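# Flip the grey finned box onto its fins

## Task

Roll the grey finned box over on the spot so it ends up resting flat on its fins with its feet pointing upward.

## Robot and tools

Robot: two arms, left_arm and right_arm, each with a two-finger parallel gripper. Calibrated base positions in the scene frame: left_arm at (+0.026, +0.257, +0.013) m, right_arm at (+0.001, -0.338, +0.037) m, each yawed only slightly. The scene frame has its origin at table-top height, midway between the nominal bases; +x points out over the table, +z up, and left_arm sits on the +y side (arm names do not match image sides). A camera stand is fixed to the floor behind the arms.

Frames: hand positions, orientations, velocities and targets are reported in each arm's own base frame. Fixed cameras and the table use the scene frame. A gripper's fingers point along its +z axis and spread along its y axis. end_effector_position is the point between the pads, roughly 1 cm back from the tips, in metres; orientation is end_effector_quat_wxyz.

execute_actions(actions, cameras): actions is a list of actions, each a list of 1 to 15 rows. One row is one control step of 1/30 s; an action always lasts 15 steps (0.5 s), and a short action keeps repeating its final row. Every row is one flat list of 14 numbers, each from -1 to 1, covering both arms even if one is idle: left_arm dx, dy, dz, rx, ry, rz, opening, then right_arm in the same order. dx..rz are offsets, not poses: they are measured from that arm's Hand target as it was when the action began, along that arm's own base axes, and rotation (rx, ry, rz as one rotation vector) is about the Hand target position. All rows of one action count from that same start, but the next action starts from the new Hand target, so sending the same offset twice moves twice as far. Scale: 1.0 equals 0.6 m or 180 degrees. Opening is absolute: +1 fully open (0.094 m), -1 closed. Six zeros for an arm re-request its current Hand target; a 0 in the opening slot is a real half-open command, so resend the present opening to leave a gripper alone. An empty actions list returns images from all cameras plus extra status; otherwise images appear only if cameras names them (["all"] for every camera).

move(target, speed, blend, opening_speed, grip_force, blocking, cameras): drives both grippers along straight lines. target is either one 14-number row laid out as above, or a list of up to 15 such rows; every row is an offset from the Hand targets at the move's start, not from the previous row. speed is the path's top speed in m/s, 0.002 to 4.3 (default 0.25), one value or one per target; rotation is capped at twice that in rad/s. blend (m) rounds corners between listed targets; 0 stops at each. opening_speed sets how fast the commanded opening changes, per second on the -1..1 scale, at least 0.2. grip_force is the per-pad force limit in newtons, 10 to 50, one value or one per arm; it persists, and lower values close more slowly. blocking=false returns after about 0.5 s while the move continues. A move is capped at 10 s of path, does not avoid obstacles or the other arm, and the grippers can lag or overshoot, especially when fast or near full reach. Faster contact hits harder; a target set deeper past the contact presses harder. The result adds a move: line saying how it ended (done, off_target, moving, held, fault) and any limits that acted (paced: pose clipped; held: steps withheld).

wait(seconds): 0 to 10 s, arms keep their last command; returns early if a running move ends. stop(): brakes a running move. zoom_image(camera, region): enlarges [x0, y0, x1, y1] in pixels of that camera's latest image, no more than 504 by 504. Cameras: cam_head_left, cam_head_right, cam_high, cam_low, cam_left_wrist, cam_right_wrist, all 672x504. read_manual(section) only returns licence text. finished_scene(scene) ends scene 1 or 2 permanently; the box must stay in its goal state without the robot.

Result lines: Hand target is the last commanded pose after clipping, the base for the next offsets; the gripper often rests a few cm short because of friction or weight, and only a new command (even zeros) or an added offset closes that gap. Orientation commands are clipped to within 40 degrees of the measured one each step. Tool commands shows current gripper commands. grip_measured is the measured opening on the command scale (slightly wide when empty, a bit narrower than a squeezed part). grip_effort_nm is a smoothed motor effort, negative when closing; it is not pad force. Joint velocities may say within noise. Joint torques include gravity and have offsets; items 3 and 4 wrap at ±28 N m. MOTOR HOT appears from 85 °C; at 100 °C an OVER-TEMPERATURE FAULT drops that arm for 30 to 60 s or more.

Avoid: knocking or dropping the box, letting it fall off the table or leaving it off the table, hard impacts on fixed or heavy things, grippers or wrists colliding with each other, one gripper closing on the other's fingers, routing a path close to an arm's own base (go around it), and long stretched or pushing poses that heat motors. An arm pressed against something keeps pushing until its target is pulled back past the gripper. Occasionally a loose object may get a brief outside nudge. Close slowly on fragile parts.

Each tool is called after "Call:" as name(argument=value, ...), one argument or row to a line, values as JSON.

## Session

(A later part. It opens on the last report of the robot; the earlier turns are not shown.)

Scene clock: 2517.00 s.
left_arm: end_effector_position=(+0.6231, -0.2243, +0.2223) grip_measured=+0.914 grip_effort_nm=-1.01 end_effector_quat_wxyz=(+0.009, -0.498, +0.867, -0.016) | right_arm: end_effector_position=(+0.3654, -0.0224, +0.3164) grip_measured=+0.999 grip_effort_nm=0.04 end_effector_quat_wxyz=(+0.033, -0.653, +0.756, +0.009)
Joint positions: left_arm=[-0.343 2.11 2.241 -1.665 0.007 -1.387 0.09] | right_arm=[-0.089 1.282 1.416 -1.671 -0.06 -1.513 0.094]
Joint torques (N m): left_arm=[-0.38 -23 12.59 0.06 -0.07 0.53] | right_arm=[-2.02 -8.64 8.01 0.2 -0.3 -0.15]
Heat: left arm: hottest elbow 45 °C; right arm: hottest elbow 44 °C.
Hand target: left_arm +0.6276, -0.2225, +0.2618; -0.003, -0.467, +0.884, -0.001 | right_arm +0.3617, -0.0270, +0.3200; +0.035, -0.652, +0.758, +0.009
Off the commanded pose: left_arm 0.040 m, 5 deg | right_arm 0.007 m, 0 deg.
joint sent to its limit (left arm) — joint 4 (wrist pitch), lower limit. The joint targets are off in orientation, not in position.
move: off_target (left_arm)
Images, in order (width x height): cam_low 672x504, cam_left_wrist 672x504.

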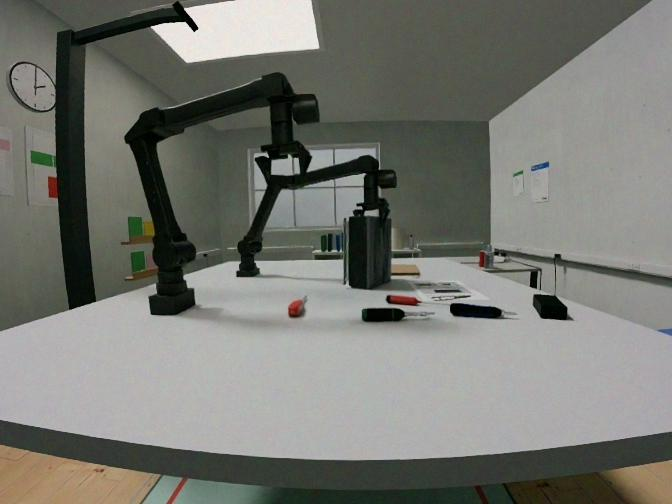

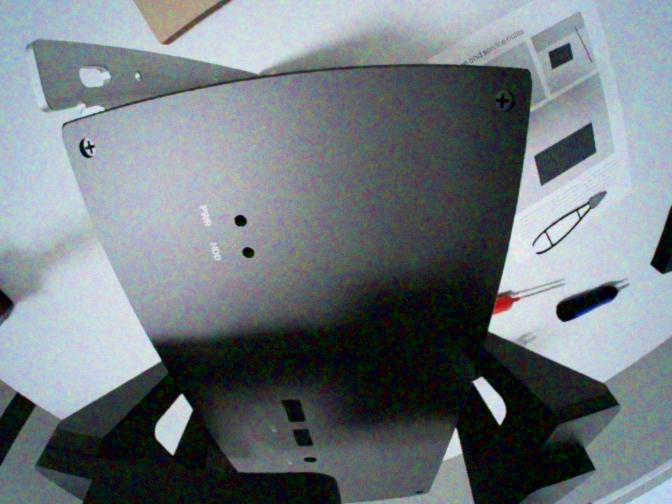

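Call:
move(
  target=[
    [0,0,0,0,0,-0.25,0.7, 0,0,0,0,0,0,1],
    [0,0,0,0,0,-0.5,0.7, 0,0,0,0,0,0,1],
  ],
  speed=0.12,
  blend=0.02,
  cameras=["cam_left_wrist", "cam_low"],
)

Call:
zoom_image(
  camera="cam_low",
  region=[310, 180, 430, 310],
)

Scene clock: 2533.47 s.
left_arm: end_effector_position=(+0.6211, -0.2227, +0.2227) grip_measured=+0.913 grip_effort_nm=-1.01 end_effector_quat_wxyz=(+0.014, +0.260, +0.966, -0.001) | right_arm: end_effector_position=(+0.3654, -0.0224, +0.3164) grip_measured=+0.999 grip_effort_nm=0.04 end_effector_quat_wxyz=(+0.033, -0.653, +0.756, +0.009)
Joint positions: left_arm=[-0.344 2.11 2.241 -1.675 0 0.182 0.09] | right_arm=[-0.089 1.282 1.416 -1.671 -0.06 -1.513 0.094]
Joint torques (N m): left_arm=[-0.5 -23 12.56 0.54 0.02 0.49] | right_arm=[-1.96 -8.76 7.76 0.27 -0.31 -0.09]
Heat: left arm: hottest elbow 45 °C; right arm: hottest elbow 44 °C.
Hand target: left_arm +0.6276, -0.2225, +0.2618; -0.003, +0.295, +0.956, +0.001 | right_arm +0.3617, -0.0270, +0.3200; +0.035, -0.652, +0.758, +0.009
Off the commanded pose: left_arm 0.040 m, 5 deg | right_arm 0.007 m, 0 deg.
joint sent to its limit (left arm) — joint 4 (wrist pitch), lower limit. The joint targets are off in orientation, not in position.
move: off_target (left_arm)
Images, in order (width x height): cam_low 672x504, cam_left_wrist 672x504.

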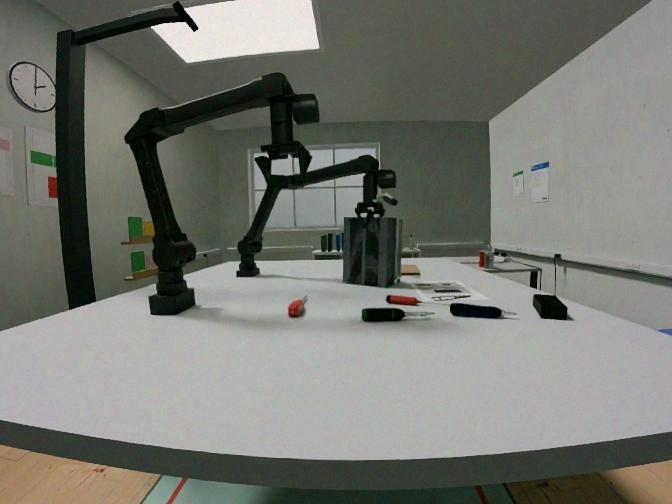

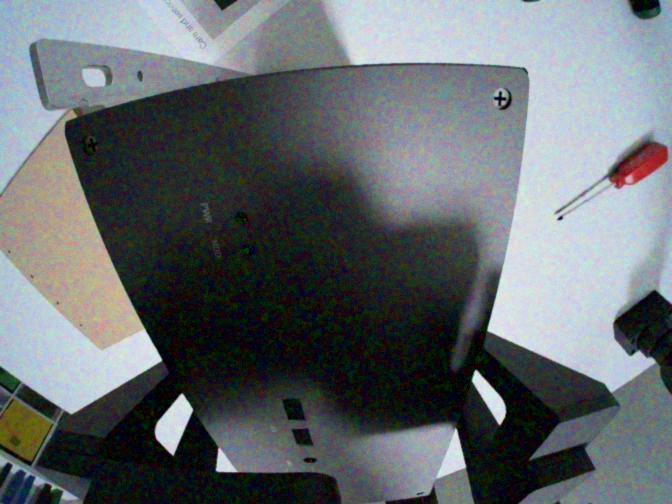

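Scaled by 3.877.

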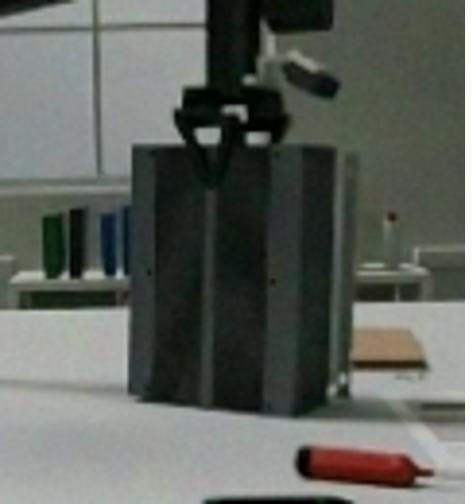

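Call:
move(
  target=[0,0,0,0,0,-0.34,0.7, 0,0,0,0,0,0,1],
  speed=0.12,
  cameras=["cam_left_wrist", "cam_low", "cam_head_left"],
)

Call:
zoom_image(
  camera="cam_low",
  region=[310, 180, 430, 310],
)

Call:
zoom_image(
  camera="cam_head_left",
  region=[240, 120, 420, 260],
)

Scene clock: 2550.63 s.
left_arm: end_effector_position=(+0.6216, -0.2211, +0.2230) grip_measured=+0.912 grip_effort_nm=-1.01 end_effector_quat_wxyz=(+0.010, +0.717, +0.697, +0.010) | right_arm: end_effector_position=(+0.3654, -0.0224, +0.3164) grip_measured=+0.999 grip_effort_nm=0.04 end_effector_quat_wxyz=(+0.033, -0.653, +0.756, +0.009)
Joint positions: left_arm=[-0.344 2.109 2.241 -1.675 -0.01 1.255 0.09] | right_arm=[-0.089 1.282 1.416 -1.671 -0.06 -1.513 0.094]
Joint torques (N m): left_arm=[-0.67 -22.95 12.52 0.46 0.28 0.53] | right_arm=[-1.85 -8.7 7.65 0.24 -0.32 -0.17]
Heat: left arm: hottest shoulder 46 °C; right arm: hottest elbow 44 °C.
Hand target: left_arm +0.6276, -0.2225, +0.2619; -0.002, +0.740, +0.673, +0.003 | right_arm +0.3617, -0.0270, +0.3200; +0.035, -0.652, +0.758, +0.009
Off the commanded pose: left_arm 0.039 m, 4 deg | right_arm 0.007 m, 0 deg.
joint sent to its limit (left arm) — joint 4 (wrist pitch), lower limit. The joint targets are off in orientation, not in position.
move: off_target (left_arm)
Images, in order (width x height): cam_head_left 672x504, cam_low 672x504, cam_left_wrist 672x504.

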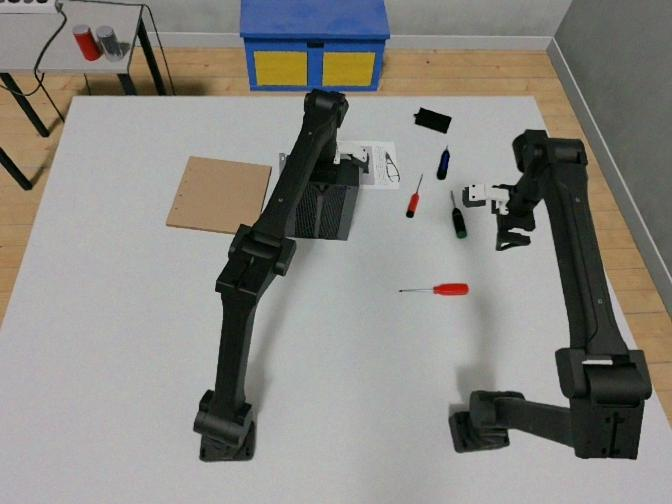

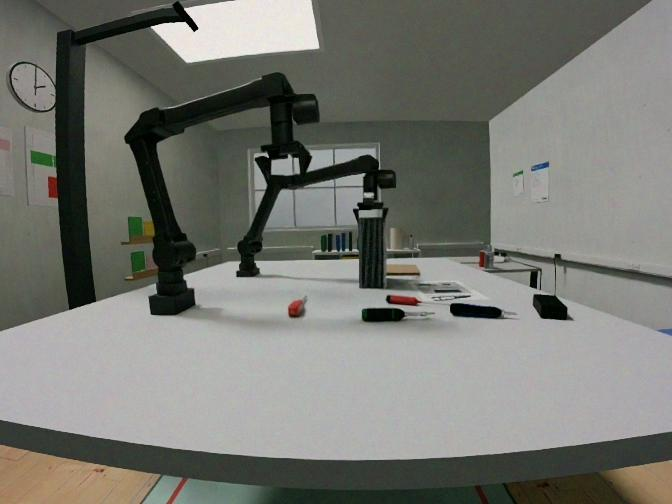

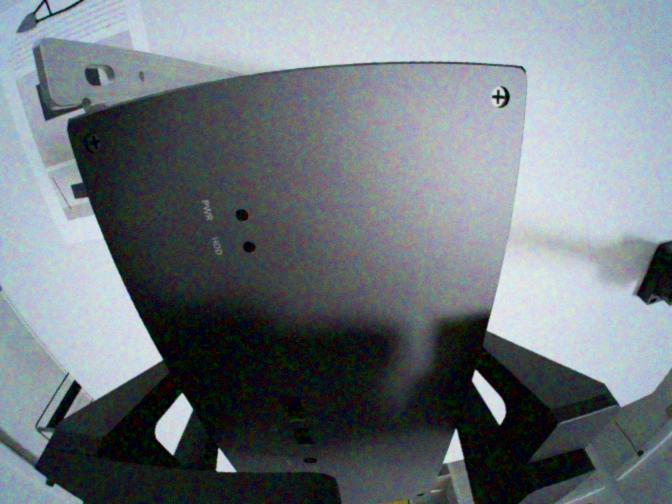

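Scaled by 3.877.

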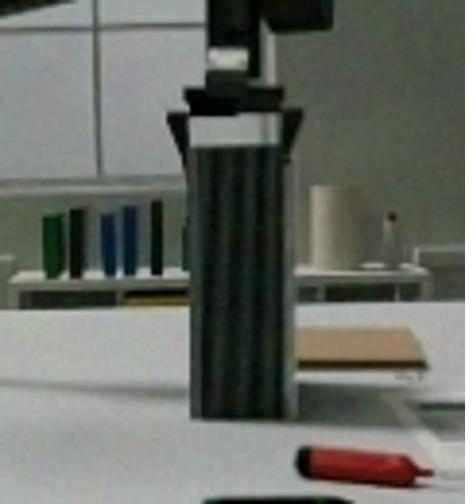

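Scaled by 2.800.

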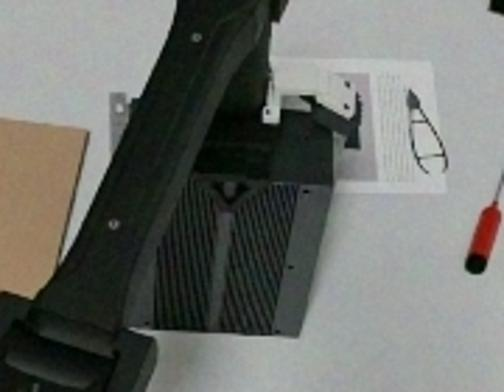

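Call:
move(
  target=[-0.008,0.002,-0.055,0,0,0.02,0.7, 0,0,0,0,0,0,1],
  speed=0.05,
)

Call:
move(
  target=[0,0,0,0,0,0,1, 0,0,0,0,0,0,1],
  opening_speed=0.2,
  cameras=["cam_left_wrist"],
)

Scene clock: 2565.17 s.
left_arm: end_effector_position=(+0.6216, -0.2210, +0.2228) grip_measured=+0.912 grip_effort_nm=-1.01 end_effector_quat_wxyz=(+0.010, +0.716, +0.697, +0.011) | right_arm: end_effector_position=(+0.3654, -0.0224, +0.3164) grip_measured=+0.999 grip_effort_nm=0.04 end_effector_quat_wxyz=(+0.033, -0.653, +0.756, +0.009)
Joint positions: left_arm=[-0.344 2.109 2.241 -1.675 -0.01 1.254 0.09] | right_arm=[-0.089 1.282 1.416 -1.671 -0.06 -1.513 0.094]
Joint torques (N m): left_arm=[-0.79 -20.54 9.7 0.44 0.3 -0.12] | right_arm=[-1.73 -8.7 7.82 0.23 -0.36 -0.16]
Heat: left arm: hottest shoulder 47 °C; right arm: hottest elbow 44 °C.
Hand target: left_arm +0.6228, -0.2213, +0.2289; -0.002, +0.718, +0.696, +0.003 | right_arm +0.3617, -0.0270, +0.3200; +0.035, -0.652, +0.758, +0.009
Off the commanded pose: left_arm 0.006 m, 2 deg | right_arm 0.007 m, 0 deg.
joint sent to its limit (left arm) — joint 4 (wrist pitch), lower limit. The joint targets still meet the commanded pose.
move: done

Scene clock: 2566.93 s.
left_arm: end_effector_position=(+0.6215, -0.2213, +0.2228) grip_measured=+0.997 grip_effort_nm=0.17 end_effector_quat_wxyz=(+0.010, +0.716, +0.698, +0.010) | right_arm: end_effector_position=(+0.3654, -0.0224, +0.3164) grip_measured=+0.999 grip_effort_nm=0.04 end_effector_quat_wxyz=(+0.033, -0.653, +0.756, +0.009)
Joint positions: left_arm=[-0.344 2.109 2.241 -1.675 -0.009 1.253 0.094] | right_arm=[-0.089 1.282 1.416 -1.671 -0.06 -1.513 0.094]
Joint torques (N m): left_arm=[-0.67 -20.48 9.74 0.43 0.25 -0.11] | right_arm=[-2.26 -8.41 7.69 0.24 -0.3 -0.17]
Heat: left arm: hottest shoulder 47 °C; right arm: hottest elbow 44 °C.
Hand target: left_arm +0.6228, -0.2213, +0.2289; -0.002, +0.719, +0.696, +0.003 | right_arm +0.3617, -0.0270, +0.3200; +0.035, -0.652, +0.758, +0.009
Off the commanded pose: left_arm 0.006 m, 2 deg | right_arm 0.007 m, 0 deg.
joint sent to its limit (left arm) — joint 4 (wrist pitch), lower limit. The joint targets still meet the commanded pose.
move: done
Images, in order (width x height): cam_left_wrist 672x504.

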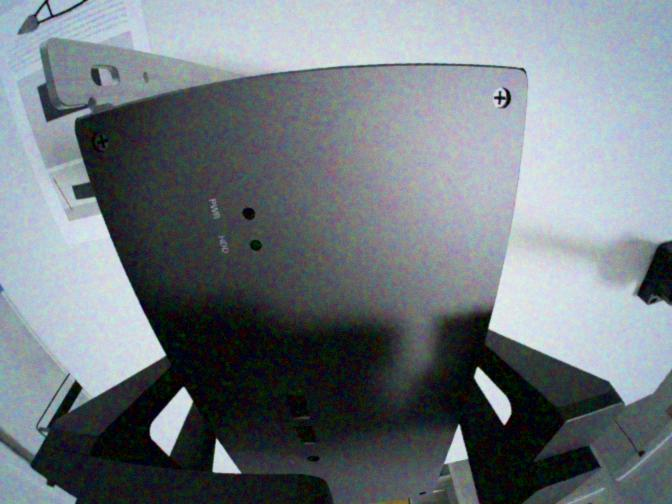

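Call:
move(
  target=[
    [0,0,0.08,0,0,0,1, 0,0,0,0,0,0,1],
    [0,0.0,0.18,0,0,0,1, 0,0,0,0,0,0,1],
  ],
  speed=0.05,
  blend=0.005,
  cameras=["cam_left_wrist"],
)

Scene clock: 2575.63 s.
left_arm: end_effector_position=(+0.6197, -0.2206, +0.3080) grip_measured=+0.998 grip_effort_nm=0.15 end_effector_quat_wxyz=(+0.081, +0.713, +0.695, +0.044) | right_arm: end_effector_position=(+0.3654, -0.0224, +0.3164) grip_measured=+0.999 grip_effort_nm=0.04 end_effector_quat_wxyz=(+0.033, -0.653, +0.756, +0.009)
Joint positions: left_arm=[-0.344 2.016 2.305 -1.675 -0.009 1.253 0.094] | right_arm=[-0.089 1.282 1.416 -1.671 -0.06 -1.513 0.094]
Joint torques (N m): left_arm=[-0.73 -20.37 12.33 0.77 0.25 -0.12] | right_arm=[-1.73 -9.05 7.86 0.38 -0.32 -0.15]
Heat: left arm: hottest shoulder 46 °C; right arm: hottest elbow 44 °C.
Hand target: left_arm +0.6229, -0.2213, +0.3368; -0.002, +0.719, +0.696, +0.002 | right_arm +0.3617, -0.0270, +0.3200; +0.035, -0.652, +0.758, +0.009
Off the commanded pose: left_arm 0.029 m, 11 deg | right_arm 0.007 m, 0 deg.
joint sent to its limit (left arm) — joint 4 (wrist pitch), lower limit. The joint targets are off in orientation, not in position.
move: off_target (left_arm)
Images, in order (width x height): cam_left_wrist 672x504.

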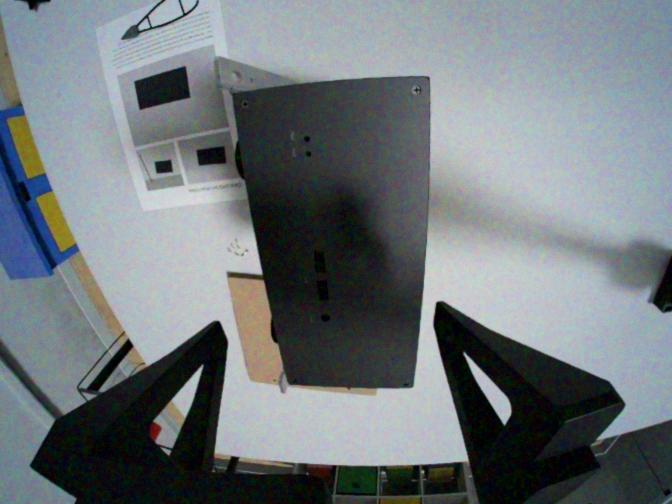

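Call:
move(
  target=[
    [-0.17,0.13,0.03,0,0,0.2,1, 0,0,0,0,0,0,1],
    [-0.35,0.23,-0.04,0,0,0.5,1, 0,0,0,0,0,0,1],
    [-0.477,0.311,-0.12,0,0,0.773,1, 0,0,0,0,0,0,1],
  ],
  speed=0.2,
  blend=0.03,
  cameras=["cam_head_left"],
)

Scene clock: 2620.17 s.
left_arm: end_effector_position=(+0.3362, -0.0375, +0.2623) grip_measured=+0.998 grip_effort_nm=0.15 end_effector_quat_wxyz=(-0.011, -0.391, +0.920, +0.004) | right_arm: end_effector_position=(+0.3654, -0.0224, +0.3164) grip_measured=+0.999 grip_effort_nm=0.04 end_effector_quat_wxyz=(+0.033, -0.653, +0.756, +0.009)
Joint positions: left_arm=[-0.108 1.238 1.237 -1.593 0.004 -0.911 0.094] | right_arm=[-0.089 1.282 1.416 -1.671 -0.06 -1.513 0.094]
Joint torques (N m): left_arm=[-0.15 -7.94 8.62 0.96 0.03 -0.31] | right_arm=[-1.85 -8.59 7.72 0.31 -0.29 -0.11]
Heat: left arm: hottest elbow 50 °C; right arm: hottest elbow 44 °C.
Hand target: left_arm +0.3367, -0.0347, +0.2650; -0.003, -0.401, +0.916, -0.001 | right_arm +0.3617, -0.0270, +0.3200; +0.035, -0.652, +0.758, +0.009
Off the commanded pose: left_arm 0.004 m, 2 deg | right_arm 0.007 m, 0 deg.
move: done
Images, in order (width x height): cam_head_left 672x504.

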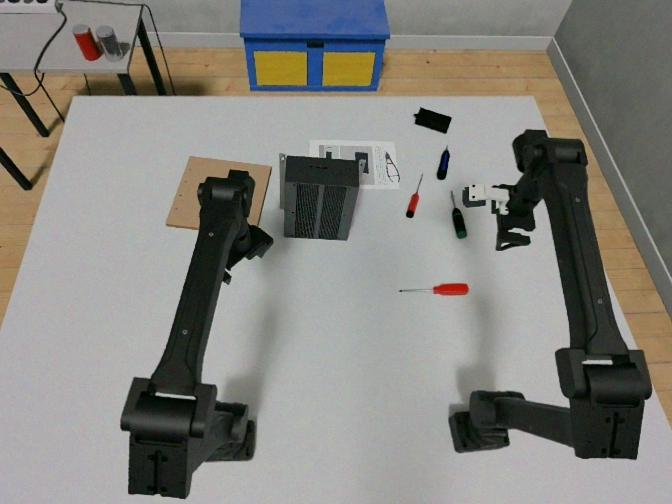

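Call:
move(
  target=[
    [0,0,-0.12,-0.1695,-0.184,0,1, 0,0,0,0,0,0,1],
    [0,0,-0.25,-0.339,-0.368,0,1, 0,0,0,0,0,0,1],
  ],
  speed=0.2,
  blend=0.03,
  cameras=["cam_head_left", "cam_left_wrist"],
)

Call:
zoom_image(
  camera="cam_head_left",
  region=[240, 120, 420, 260],
)

Scene clock: 2634.23 s.
left_arm: end_effector_position=(+0.3376, -0.0354, +0.1180) grip_measured=+0.998 grip_effort_nm=0.15 end_effector_quat_wxyz=(+0.286, -0.274, +0.652, -0.647) | right_arm: end_effector_position=(+0.3654, -0.0224, +0.3164) grip_measured=+0.999 grip_effort_nm=0.04 end_effector_quat_wxyz=(+0.033, -0.653, +0.756, +0.009)
Joint positions: left_arm=[0.381 1.681 0.168 1.513 1.137 -1.552 0.094] | right_arm=[-0.089 1.282 1.416 -1.671 -0.06 -1.513 0.094]
Joint torques (N m): left_arm=[-0.56 -4.01 1.81 2.62 -0.04 -0.23] | right_arm=[-1.67 -8.41 7.79 0.31 -0.34 -0.11]
Heat: left arm: hottest elbow 48 °C; right arm: hottest elbow 44 °C.
Hand target: left_arm +0.3365, -0.0348, +0.1148; +0.282, -0.282, +0.649, -0.648 | right_arm +0.3617, -0.0270, +0.3200; +0.035, -0.652, +0.758, +0.009
Off the commanded pose: left_arm 0.003 m, 1 deg | right_arm 0.007 m, 0 deg.
move: done
Images, in order (width x height): cam_head_left 672x504, cam_left_wrist 672x504.

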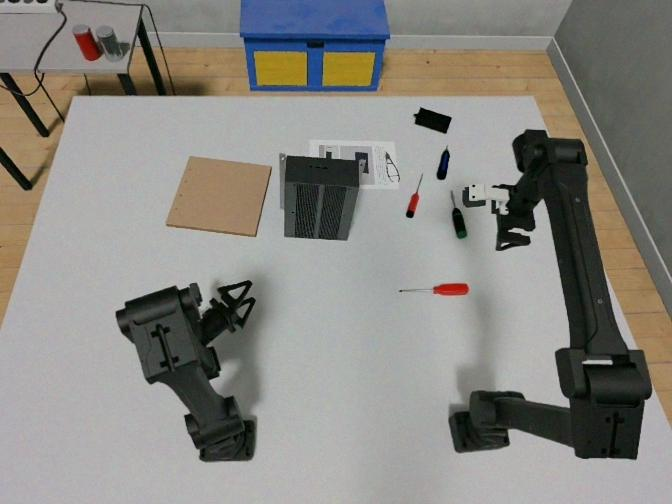

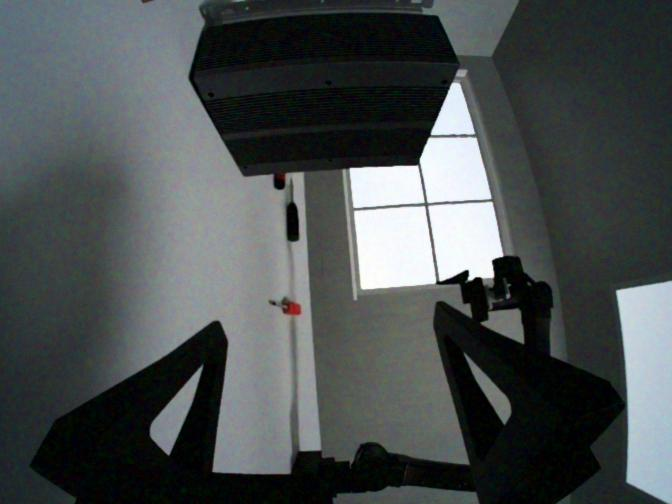

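Scaled by 2.800.

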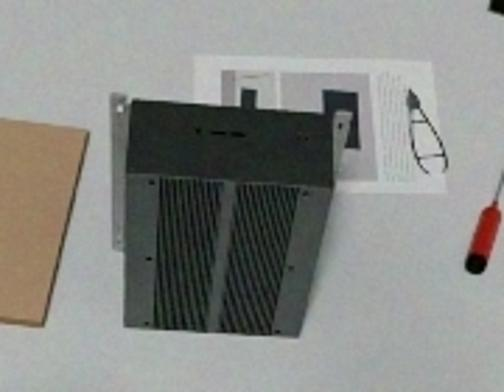

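Call:
move(
  target=[
    [0,0,0,0,0,0,1, 0.147,0.378,0.033,0,0,0.01,1],
    [0,0,0,0,0,0,1, 0.372,0.562,0.0,0,0,0.02,1],
  ],
  speed=0.2,
  blend=0.04,
  cameras=["cam_right_wrist", "cam_low"],
)

Scene clock: 2658.50 s.
left_arm: end_effector_position=(+0.3376, -0.0354, +0.1180) grip_measured=+0.998 grip_effort_nm=0.15 end_effector_quat_wxyz=(+0.286, -0.274, +0.652, -0.647) | right_arm: end_effector_position=(+0.5822, +0.3015, +0.3055) grip_measured=+0.999 grip_effort_nm=0.04 end_effector_quat_wxyz=(+0.089, -0.672, +0.735, -0.003)
Joint positions: left_arm=[0.381 1.681 0.168 1.513 1.137 -1.553 0.094] | right_arm=[0.468 2.016 2.298 -1.68 -0.041 -1.009 0.094]
Joint torques (N m): left_arm=[-0.62 -4.13 1.81 2.58 -0.05 -0.23] | right_arm=[-0.26 -18.84 11.32 0.5 0.04 0.08]
Heat: left arm: hottest elbow 43 °C; right arm: hottest elbow 44 °C.
Hand target: left_arm +0.3365, -0.0348, +0.1149; +0.282, -0.282, +0.649, -0.648 | right_arm +0.5849, +0.3103, +0.3198; +0.034, -0.675, +0.737, +0.010
Off the commanded pose: left_arm 0.003 m, 1 deg | right_arm 0.017 m, 6 deg.
joint sent to its limit (right arm) — joint 4 (wrist pitch), lower limit. The joint targets are off in orientation, not in position.
move: off_target (right_arm)
Images, in order (width x height): cam_low 672x504, cam_right_wrist 672x504.

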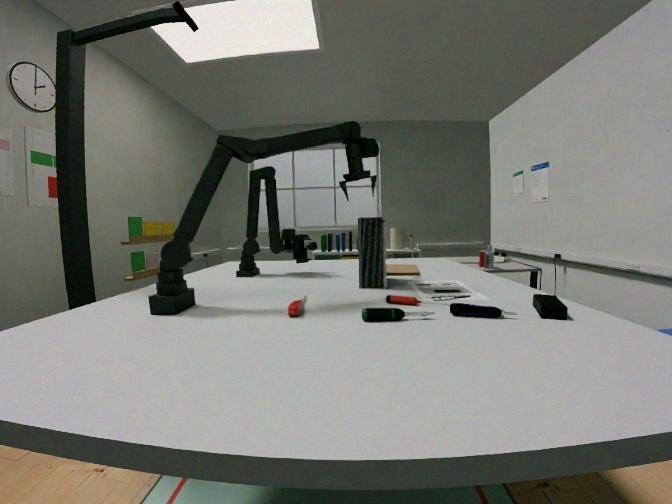

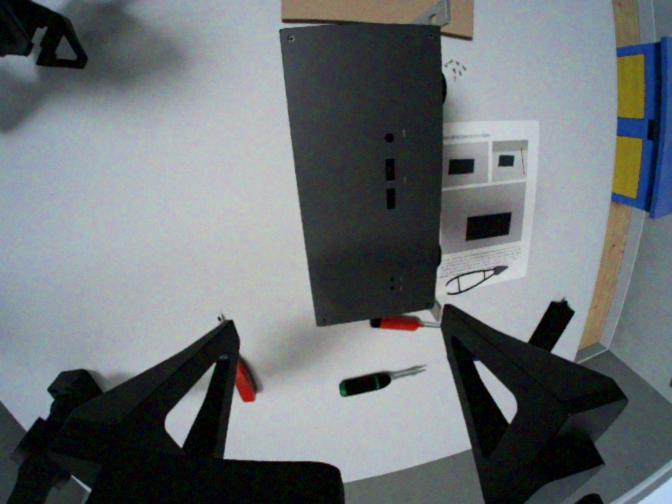

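Call:
move(
  target=[0,0,0,0,0,0,1, 0.07,0.06,-0.03,0,0,0,1],
  speed=0.08,
)

Call:
move(
  target=[0,0,0,0,0,0,1, 0,0,-0.042,0,0,0,1],
  speed=0.06,
  cameras=["cam_right_wrist"],
)

Scene clock: 2698.10 s.
left_arm: end_effector_position=(+0.3376, -0.0354, +0.1180) grip_measured=+0.998 grip_effort_nm=0.15 end_effector_quat_wxyz=(+0.286, -0.274, +0.652, -0.647) | right_arm: end_effector_position=(+0.6256, +0.3353, +0.2918) grip_measured=+0.999 grip_effort_nm=0.04 end_effector_quat_wxyz=(+0.118, -0.669, +0.734, -0.010)
Joint positions: left_arm=[0.381 1.681 0.168 1.513 1.137 -1.553 0.094] | right_arm=[0.483 2.174 2.518 -1.68 -0.039 -0.99 0.094]
Joint torques (N m): left_arm=[-0.73 -4.19 1.8 2.59 -0.05 -0.22] | right_arm=[0.67 -20.01 11 0.57 0 0.06]
Heat: left arm: hottest elbow 39 °C; right arm: hottest elbow 47 °C.
Hand target: left_arm +0.3365, -0.0348, +0.1149; +0.282, -0.282, +0.649, -0.648 | right_arm +0.6269, +0.3462, +0.3021; +0.035, -0.675, +0.737, +0.010
Off the commanded pose: left_arm 0.003 m, 1 deg | right_arm 0.015 m, 10 deg.
joint sent to its limit (right arm) — joint 4 (wrist pitch), lower limit. The joint targets are off in orientation, not in position.
move: off_target (right_arm)

Scene clock: 2700.10 s.
left_arm: end_effector_position=(+0.3376, -0.0354, +0.1180) grip_measured=+0.998 grip_effort_nm=0.15 end_effector_quat_wxyz=(+0.286, -0.274, +0.652, -0.647) | right_arm: end_effector_position=(+0.6283, +0.3367, +0.2784) grip_measured=+0.999 grip_effort_nm=0.04 end_effector_quat_wxyz=(+0.109, -0.669, +0.735, -0.008)
Joint positions: left_arm=[0.381 1.681 0.168 1.513 1.137 -1.553 0.094] | right_arm=[0.483 2.193 2.518 -1.68 -0.039 -0.99 0.094]
Joint torques (N m): left_arm=[-0.62 -4.31 1.8 2.54 -0.05 -0.22] | right_arm=[0.38 -20.19 9.28 0.53 0.03 0.1]
Heat: left arm: hottest elbow 39 °C; right arm: hottest elbow 48 °C.
Hand target: left_arm +0.3365, -0.0348, +0.1149; +0.282, -0.282, +0.649, -0.648 | right_arm +0.6269, +0.3462, +0.2767; +0.035, -0.675, +0.737, +0.010
Off the commanded pose: left_arm 0.003 m, 1 deg | right_arm 0.010 m, 9 deg.
joint sent to its limit (right arm) — joint 4 (wrist pitch), lower limit. The joint targets are off in orientation, not in position.
move: off_target (right_arm)
Images, in order (width x height): cam_right_wrist 672x504.

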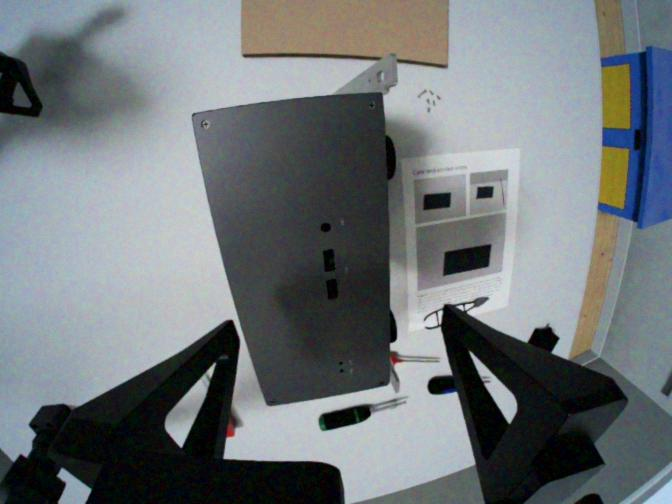

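Call:
move(
  target=[0,0,0,0,0,0,1, -0.01,-0.004,-0.04,0,0,0,1],
  speed=0.06,
)

Scene clock: 2731.07 s.
left_arm: end_effector_position=(+0.3376, -0.0354, +0.1180) grip_measured=+0.998 grip_effort_nm=0.15 end_effector_quat_wxyz=(+0.286, -0.274, +0.652, -0.647) | right_arm: end_effector_position=(+0.6249, +0.3349, +0.2617) grip_measured=+0.999 grip_effort_nm=0.04 end_effector_quat_wxyz=(+0.091, -0.670, +0.737, -0.003)
Joint positions: left_arm=[0.381 1.681 0.168 1.513 1.137 -1.553 0.094] | right_arm=[0.483 2.197 2.484 -1.68 -0.039 -0.99 0.094]
Joint torques (N m): left_arm=[-0.5 -4.31 1.78 2.55 -0.04 -0.23] | right_arm=[0.21 -19.78 7.95 0.58 -0.03 0.08]
Heat: left arm: hottest elbow 37 °C; right arm: hottest elbow 49 °C.
Hand target: left_arm +0.3365, -0.0348, +0.1149; +0.282, -0.282, +0.649, -0.648 | right_arm +0.6209, +0.3438, +0.2527; +0.035, -0.675, +0.737, +0.010
Off the commanded pose: left_arm 0.003 m, 1 deg | right_arm 0.013 m, 7 deg.
joint sent to its limit (right arm) — joint 4 (wrist pitch), lower limit. The joint targets are off in orientation, not in position.
move: off_target (right_arm)

Call:
move(
  target=[0,0,0,0,0,0,1, 0.003,0,-0.03,0,0,0,1],
  speed=0.06,
  cameras=["cam_right_wrist"],
)

Scene clock: 2737.10 s.
left_arm: end_effector_position=(+0.3376, -0.0354, +0.1180) grip_measured=+0.998 grip_effort_nm=0.15 end_effector_quat_wxyz=(+0.286, -0.274, +0.652, -0.647) | right_arm: end_effector_position=(+0.6266, +0.3357, +0.2432) grip_measured=+0.999 grip_effort_nm=0.04 end_effector_quat_wxyz=(+0.076, -0.671, +0.738, +0.000)
Joint positions: left_arm=[0.381 1.681 0.168 1.513 1.137 -1.553 0.094] | right_arm=[0.483 2.22 2.478 -1.68 -0.039 -0.99 0.094]
Joint torques (N m): left_arm=[-0.56 -4.25 1.78 2.56 -0.04 -0.22] | right_arm=[0.67 -20.31 7.92 0.51 0 0.02]
Heat: left arm: hottest elbow 37 °C; right arm: hottest elbow 49 °C.
Hand target: left_arm +0.3365, -0.0348, +0.1149; +0.282, -0.282, +0.649, -0.648 | right_arm +0.6227, +0.3438, +0.2347; +0.034, -0.675, +0.737, +0.010
Off the commanded pose: left_arm 0.003 m, 1 deg | right_arm 0.012 m, 5 deg.
joint sent to its limit (right arm) — joint 4 (wrist pitch), lower limit. The joint targets are off in orientation, not in position.
move: off_target (right_arm)
Images, in order (width x height): cam_right_wrist 672x504.

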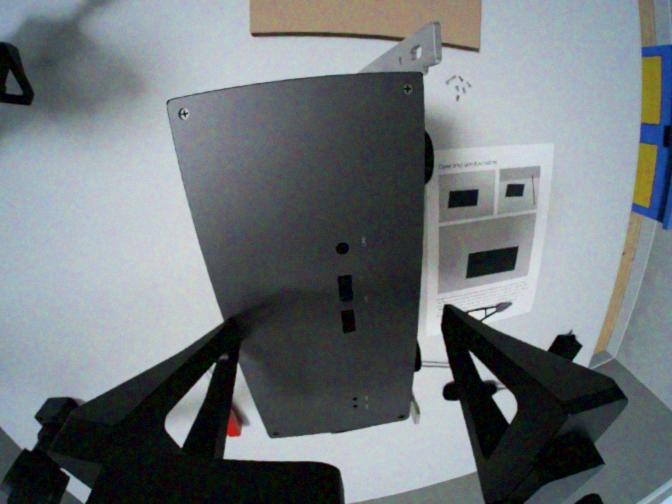

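Call:
move(
  target=[0,0,0,0,0,0,1, -0.006,0,0.06,0,0,0,1],
  speed=0.06,
)

Scene clock: 2748.00 s.
left_arm: end_effector_position=(+0.3376, -0.0354, +0.1180) grip_measured=+0.998 grip_effort_nm=0.15 end_effector_quat_wxyz=(+0.286, -0.274, +0.652, -0.647) | right_arm: end_effector_position=(+0.6245, +0.3352, +0.2547) grip_measured=+0.999 grip_effort_nm=0.04 end_effector_quat_wxyz=(+0.085, -0.671, +0.737, -0.002)
Joint positions: left_arm=[0.381 1.681 0.168 1.513 1.137 -1.553 0.094] | right_arm=[0.484 2.203 2.478 -1.68 -0.039 -0.99 0.094]
Joint torques (N m): left_arm=[-0.44 -4.37 1.81 2.58 -0.03 -0.23] | right_arm=[0.67 -23 9.07 0.64 -0.03 0.07]
Heat: left arm: hottest elbow 37 °C; right arm: hottest elbow 47 °C.
Hand target: left_arm +0.3365, -0.0348, +0.1149; +0.282, -0.282, +0.649, -0.648 | right_arm +0.6192, +0.3437, +0.2707; +0.034, -0.675, +0.737, +0.010
Off the commanded pose: left_arm 0.003 m, 1 deg | right_arm 0.019 m, 6 deg.
joint sent to its limit (right arm) — joint 4 (wrist pitch), lower limit. The joint targets are off in orientation, not in position.
move: off_target (right_arm)

Call:
move(
  target=[0,0,0,0,0,0,1, 0.002,0,-0.075,0,0,0,1],
  speed=0.06,
  cameras=["cam_right_wrist"],
)

Call:
zoom_image(
  camera="cam_right_wrist",
  region=[190, 280, 470, 440],
)

Scene clock: 2754.27 s.
left_arm: end_effector_position=(+0.3376, -0.0354, +0.1180) grip_measured=+0.998 grip_effort_nm=0.15 end_effector_quat_wxyz=(+0.286, -0.274, +0.652, -0.647) | right_arm: end_effector_position=(+0.6238, +0.3347, +0.2414) grip_measured=+0.999 grip_effort_nm=0.04 end_effector_quat_wxyz=(+0.072, -0.671, +0.738, +0.001)
Joint positions: left_arm=[0.381 1.681 0.168 1.513 1.137 -1.553 0.094] | right_arm=[0.484 2.215 2.465 -1.682 -0.039 -0.989 0.094]
Joint torques (N m): left_arm=[-0.56 -4.25 1.76 2.55 -0.05 -0.22] | right_arm=[0.38 -20.25 7.72 0.51 -0.02 0.07]
Heat: left arm: hottest elbow 37 °C; right arm: hottest elbow 47 °C.
Hand target: left_arm +0.3365, -0.0348, +0.1149; +0.282, -0.282, +0.649, -0.648 | right_arm +0.6204, +0.3438, +0.2257; +0.035, -0.675, +0.737, +0.010
Off the commanded pose: left_arm 0.003 m, 1 deg | right_arm 0.018 m, 4 deg.
joint sent to its limit (right arm) — joint 4 (wrist pitch), lower limit. The joint targets are off in orientation, not in position.
move: off_target (right_arm)
Images, in order (width x height): cam_right_wrist 672x504.

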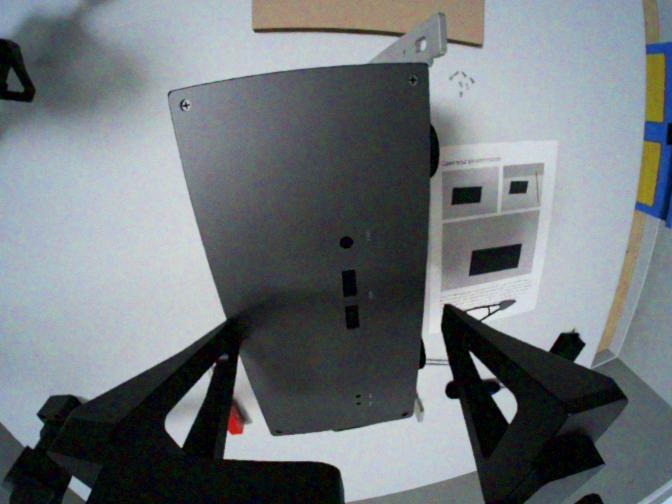

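Scaled by 1.800 from the camera's 672x504 image, which has a finer 960x720 frame.

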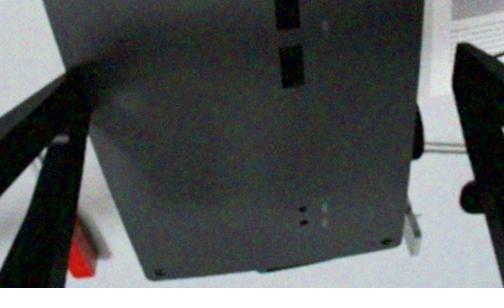

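Call:
move(
  target=[0,0,0,0,0,0,1, -0.008,0,0.08,0,0,0,1],
  speed=0.06,
)

Call:
move(
  target=[0,0,0,0,0,0,1, 0.001,0,-0.075,0,0,0,1],
  speed=0.06,
  cameras=["cam_right_wrist"],
)

Call:
zoom_image(
  camera="cam_right_wrist",
  region=[190, 280, 470, 440],
)

Scene clock: 2817.73 s.
left_arm: end_effector_position=(+0.3376, -0.0354, +0.1180) grip_measured=+0.998 grip_effort_nm=0.15 end_effector_quat_wxyz=(+0.286, -0.274, +0.652, -0.647) | right_arm: end_effector_position=(+0.6203, +0.3348, +0.2587) grip_measured=+0.999 grip_effort_nm=0.04 end_effector_quat_wxyz=(+0.084, -0.671, +0.737, -0.002)
Joint positions: left_arm=[0.381 1.681 0.168 1.513 1.137 -1.553 0.094] | right_arm=[0.486 2.19 2.465 -1.682 -0.039 -0.987 0.094]
Joint torques (N m): left_arm=[-0.44 -4.13 1.8 2.56 -0.05 -0.22] | right_arm=[0.62 -22.95 8.87 0.57 -0.01 0.09]
Heat: left arm: hottest elbow 36 °C; right arm: hottest elbow 46 °C.
Hand target: left_arm +0.3365, -0.0348, +0.1149; +0.282, -0.282, +0.649, -0.648 | right_arm +0.6156, +0.3438, +0.2738; +0.035, -0.675, +0.737, +0.010
Off the commanded pose: left_arm 0.003 m, 1 deg | right_arm 0.018 m, 6 deg.
joint sent to its limit (right arm) — joint 4 (wrist pitch), lower limit. The joint targets are off in orientation, not in position.
move: off_target (right_arm)

Scene clock: 2819.27 s.
left_arm: end_effector_position=(+0.3376, -0.0354, +0.1180) grip_measured=+0.998 grip_effort_nm=0.15 end_effector_quat_wxyz=(+0.286, -0.274, +0.652, -0.647) | right_arm: end_effector_position=(+0.6203, +0.3347, +0.2345) grip_measured=+0.999 grip_effort_nm=0.04 end_effector_quat_wxyz=(+0.063, -0.671, +0.738, +0.004)
Joint positions: left_arm=[0.381 1.681 0.168 1.513 1.137 -1.553 0.094] | right_arm=[0.486 2.214 2.446 -1.682 -0.039 -0.987 0.094]
Joint torques (N m): left_arm=[-0.62 -4.37 1.74 2.55 -0.05 -0.22] | right_arm=[0.03 -21.07 8.06 0.7 -0.01 0.05]
Heat: left arm: hottest elbow 36 °C; right arm: hottest elbow 46 °C.
Hand target: left_arm +0.3365, -0.0348, +0.1149; +0.282, -0.282, +0.649, -0.648 | right_arm +0.6162, +0.3438, +0.2287; +0.035, -0.675, +0.737, +0.010
Off the commanded pose: left_arm 0.003 m, 1 deg | right_arm 0.011 m, 3 deg.
joint sent to its limit (right arm) — joint 4 (wrist pitch), lower limit. The joint targets are off in orientation, not in position.
move: off_target (right_arm)
Images, in order (width x height): cam_right_wrist 672x504.

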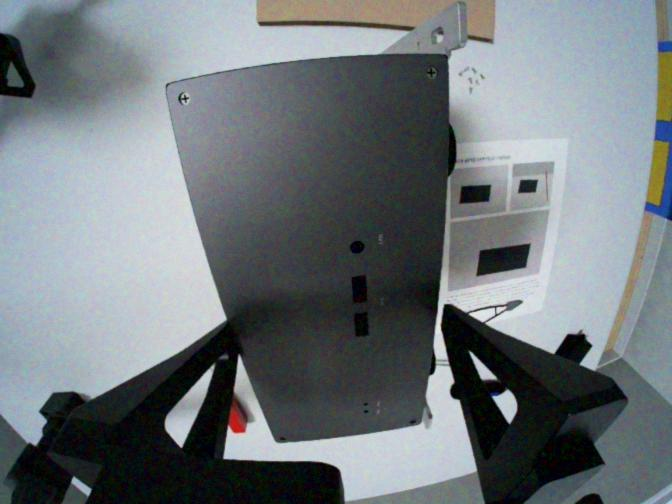

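Scaled by 1.800 from the camera's 672x504 image, which has a finer 960x720 frame.

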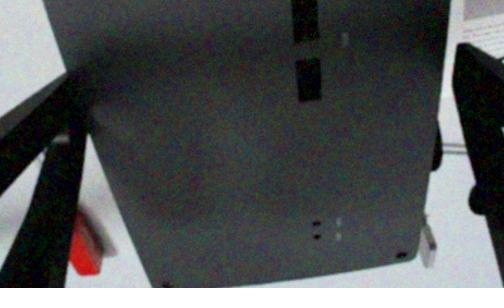

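Call:
move(
  target=[0,0,0,0,0,0,1, -0.006,0,0.07,0,0,0,1],
  speed=0.06,
)

Call:
move(
  target=[0,0,0,0,0,0,1, 0.001,0,-0.07,0,0,0,1],
  speed=0.06,
  cameras=["cam_right_wrist", "cam_low"],
)

Call:
zoom_image(
  camera="cam_right_wrist",
  region=[190, 280, 470, 440],
)

Call:
zoom_image(
  camera="cam_low",
  region=[310, 140, 430, 310],
)

Scene clock: 2901.97 s.
left_arm: end_effector_position=(+0.3376, -0.0354, +0.1180) grip_measured=+0.998 grip_effort_nm=0.15 end_effector_quat_wxyz=(+0.286, -0.274, +0.652, -0.647) | right_arm: end_effector_position=(+0.6165, +0.3345, +0.2550) grip_measured=+0.999 grip_effort_nm=0.04 end_effector_quat_wxyz=(+0.078, -0.671, +0.737, +0.000)
Joint positions: left_arm=[0.381 1.681 0.168 1.513 1.137 -1.553 0.094] | right_arm=[0.488 2.184 2.446 -1.682 -0.039 -0.986 0.094]
Joint torques (N m): left_arm=[-0.62 -4.31 1.83 2.58 -0.05 -0.22] | right_arm=[-0.03 -21.95 9.28 0.58 -0.01 0.07]
Heat: left arm: hottest elbow 35 °C; right arm: hottest elbow 47 °C.
Hand target: left_arm +0.3365, -0.0348, +0.1149; +0.282, -0.282, +0.649, -0.648 | right_arm +0.6125, +0.3439, +0.2707; +0.035, -0.675, +0.737, +0.010
Off the commanded pose: left_arm 0.003 m, 1 deg | right_arm 0.019 m, 5 deg.
joint sent to its limit (right arm) — joint 4 (wrist pitch), lower limit. The joint targets are off in orientation, not in position.
move: off_target (right_arm)

Scene clock: 2903.40 s.
left_arm: end_effector_position=(+0.3376, -0.0354, +0.1180) grip_measured=+0.998 grip_effort_nm=0.15 end_effector_quat_wxyz=(+0.286, -0.274, +0.652, -0.647) | right_arm: end_effector_position=(+0.6172, +0.3349, +0.2340) grip_measured=+0.999 grip_effort_nm=0.04 end_effector_quat_wxyz=(+0.060, -0.672, +0.738, +0.004)
Joint positions: left_arm=[0.381 1.681 0.168 1.513 1.137 -1.553 0.094] | right_arm=[0.488 2.207 2.434 -1.682 -0.038 -0.986 0.094]
Joint torques (N m): left_arm=[-0.73 -4.31 1.77 2.55 -0.05 -0.21] | right_arm=[0.21 -21.19 7.9 0.29 -0.03 0.06]
Heat: left arm: hottest elbow 35 °C; right arm: hottest elbow 47 °C.
Hand target: left_arm +0.3365, -0.0348, +0.1149; +0.282, -0.282, +0.649, -0.648 | right_arm +0.6131, +0.3438, +0.2289; +0.035, -0.675, +0.737, +0.010
Off the commanded pose: left_arm 0.003 m, 1 deg | right_arm 0.011 m, 3 deg.
joint sent to its limit (right arm) — joint 4 (wrist pitch), lower limit. The joint targets still meet the commanded pose.
move: off_target (right_arm)
Images, in order (width x height): cam_low 672x504, cam_right_wrist 672x504.

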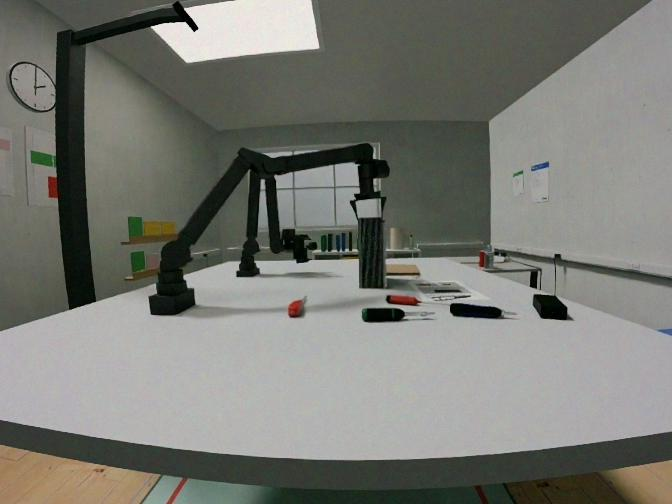

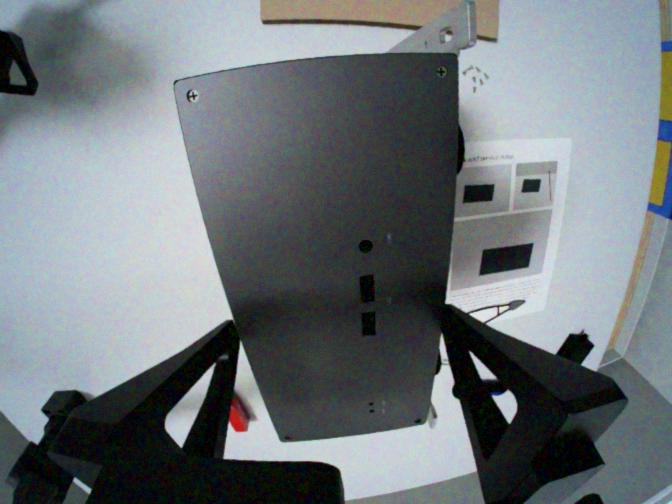

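Scaled by 1.800 from the camera's 672x504 image, which has a finer 960x720 frame.

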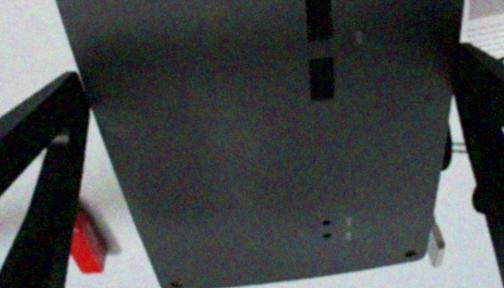

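Scaled by 2.965.

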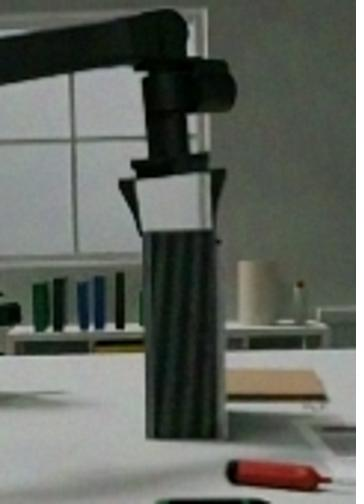

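Call:
move(
  target=[0,0,0,0,0,0,1, 0.0,0,-0.012,0,0,0,1],
  speed=0.06,
  cameras=["cam_right_wrist"],
)

Call:
zoom_image(
  camera="cam_right_wrist",
  region=[190, 280, 470, 440],
)

Scene clock: 2912.77 s.
left_arm: end_effector_position=(+0.3376, -0.0354, +0.1180) grip_measured=+0.998 grip_effort_nm=0.15 end_effector_quat_wxyz=(+0.286, -0.274, +0.652, -0.647) | right_arm: end_effector_position=(+0.6172, +0.3349, +0.2340) grip_measured=+0.999 grip_effort_nm=0.04 end_effector_quat_wxyz=(+0.060, -0.672, +0.738, +0.004)
Joint positions: left_arm=[0.381 1.681 0.168 1.513 1.137 -1.553 0.094] | right_arm=[0.488 2.207 2.434 -1.682 -0.038 -0.986 0.094]
Joint torques (N m): left_arm=[-0.67 -4.25 1.77 2.59 -0.04 -0.22] | right_arm=[-0.32 -20.07 7.73 0.47 -0.01 0.03]
Heat: left arm: hottest elbow 35 °C; right arm: hottest elbow 46 °C.
Hand target: left_arm +0.3365, -0.0348, +0.1149; +0.282, -0.282, +0.649, -0.648 | right_arm +0.6131, +0.3438, +0.2217; +0.035, -0.675, +0.737, +0.010
Off the commanded pose: left_arm 0.003 m, 1 deg | right_arm 0.016 m, 3 deg.
joint sent to its limit (right arm) — joint 4 (wrist pitch), lower limit. The joint targets still meet the commanded pose.
move: off_target (right_arm)
Images, in order (width x height): cam_right_wrist 672x504.

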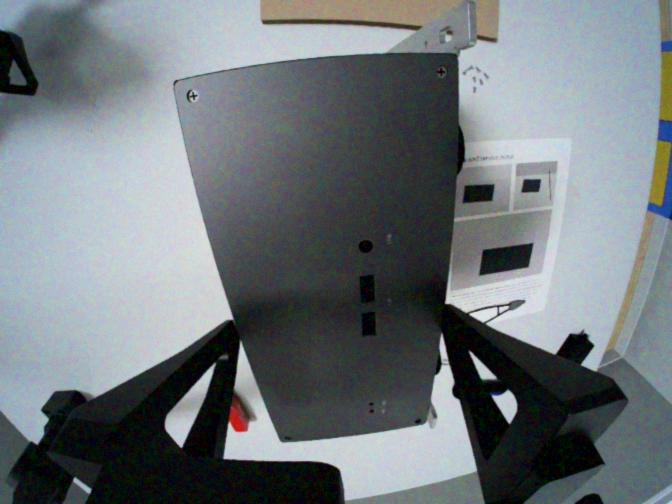

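Scaled by 1.800 from the camera's 672x504 image, which has a finer 960x720 frame.

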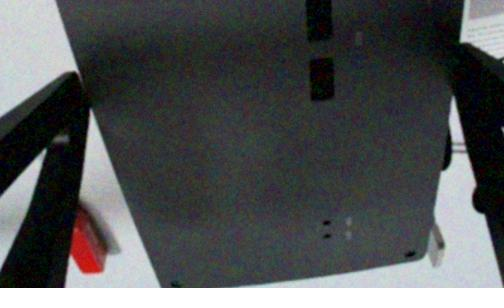

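Call:
move(
  target=[0,0,0,0,0,0,1, 0.0,0,-0.014,0,0,0,1],
  speed=0.06,
  cameras=["cam_right_wrist"],
)

Call:
zoom_image(
  camera="cam_right_wrist",
  region=[190, 280, 470, 440],
)

Scene clock: 2917.50 s.
left_arm: end_effector_position=(+0.3376, -0.0354, +0.1180) grip_measured=+0.998 grip_effort_nm=0.15 end_effector_quat_wxyz=(+0.286, -0.274, +0.652, -0.647) | right_arm: end_effector_position=(+0.6173, +0.3349, +0.2335) grip_measured=+0.999 grip_effort_nm=0.04 end_effector_quat_wxyz=(+0.060, -0.672, +0.738, +0.004)
Joint positions: left_arm=[0.381 1.681 0.168 1.513 1.137 -1.553 0.094] | right_arm=[0.488 2.208 2.434 -1.682 -0.038 -0.986 0.094]
Joint torques (N m): left_arm=[-0.62 -4.25 1.81 2.56 -0.05 -0.22] | right_arm=[0.26 -19.49 7.35 0.51 -0.04 0.07]
Heat: left arm: hottest elbow 35 °C; right arm: hottest elbow 46 °C.
Hand target: left_arm +0.3365, -0.0348, +0.1149; +0.282, -0.282, +0.649, -0.648 | right_arm +0.6131, +0.3438, +0.2131; +0.035, -0.675, +0.737, +0.010
Off the commanded pose: left_arm 0.003 m, 1 deg | right_arm 0.022 m, 3 deg.
joint sent to its limit (right arm) — joint 4 (wrist pitch), lower limit. The joint targets still meet the commanded pose.
move: off_target (right_arm)
Images, in order (width x height): cam_right_wrist 672x504.

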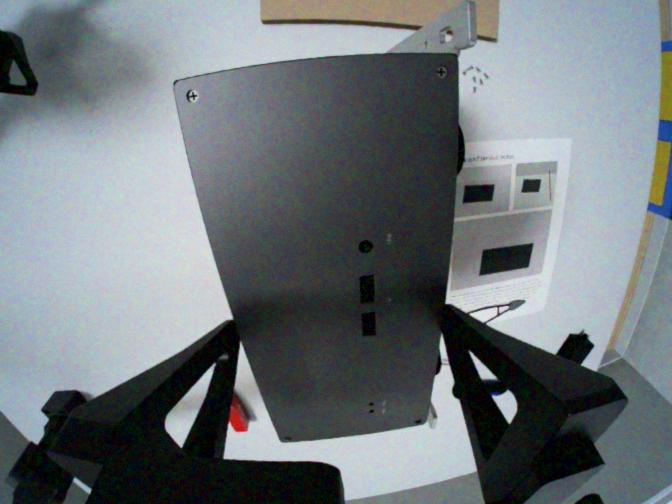

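Scaled by 1.800 from the camera's 672x504 image, which has a finer 960x720 frame.

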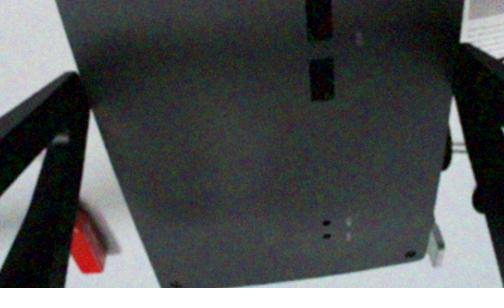

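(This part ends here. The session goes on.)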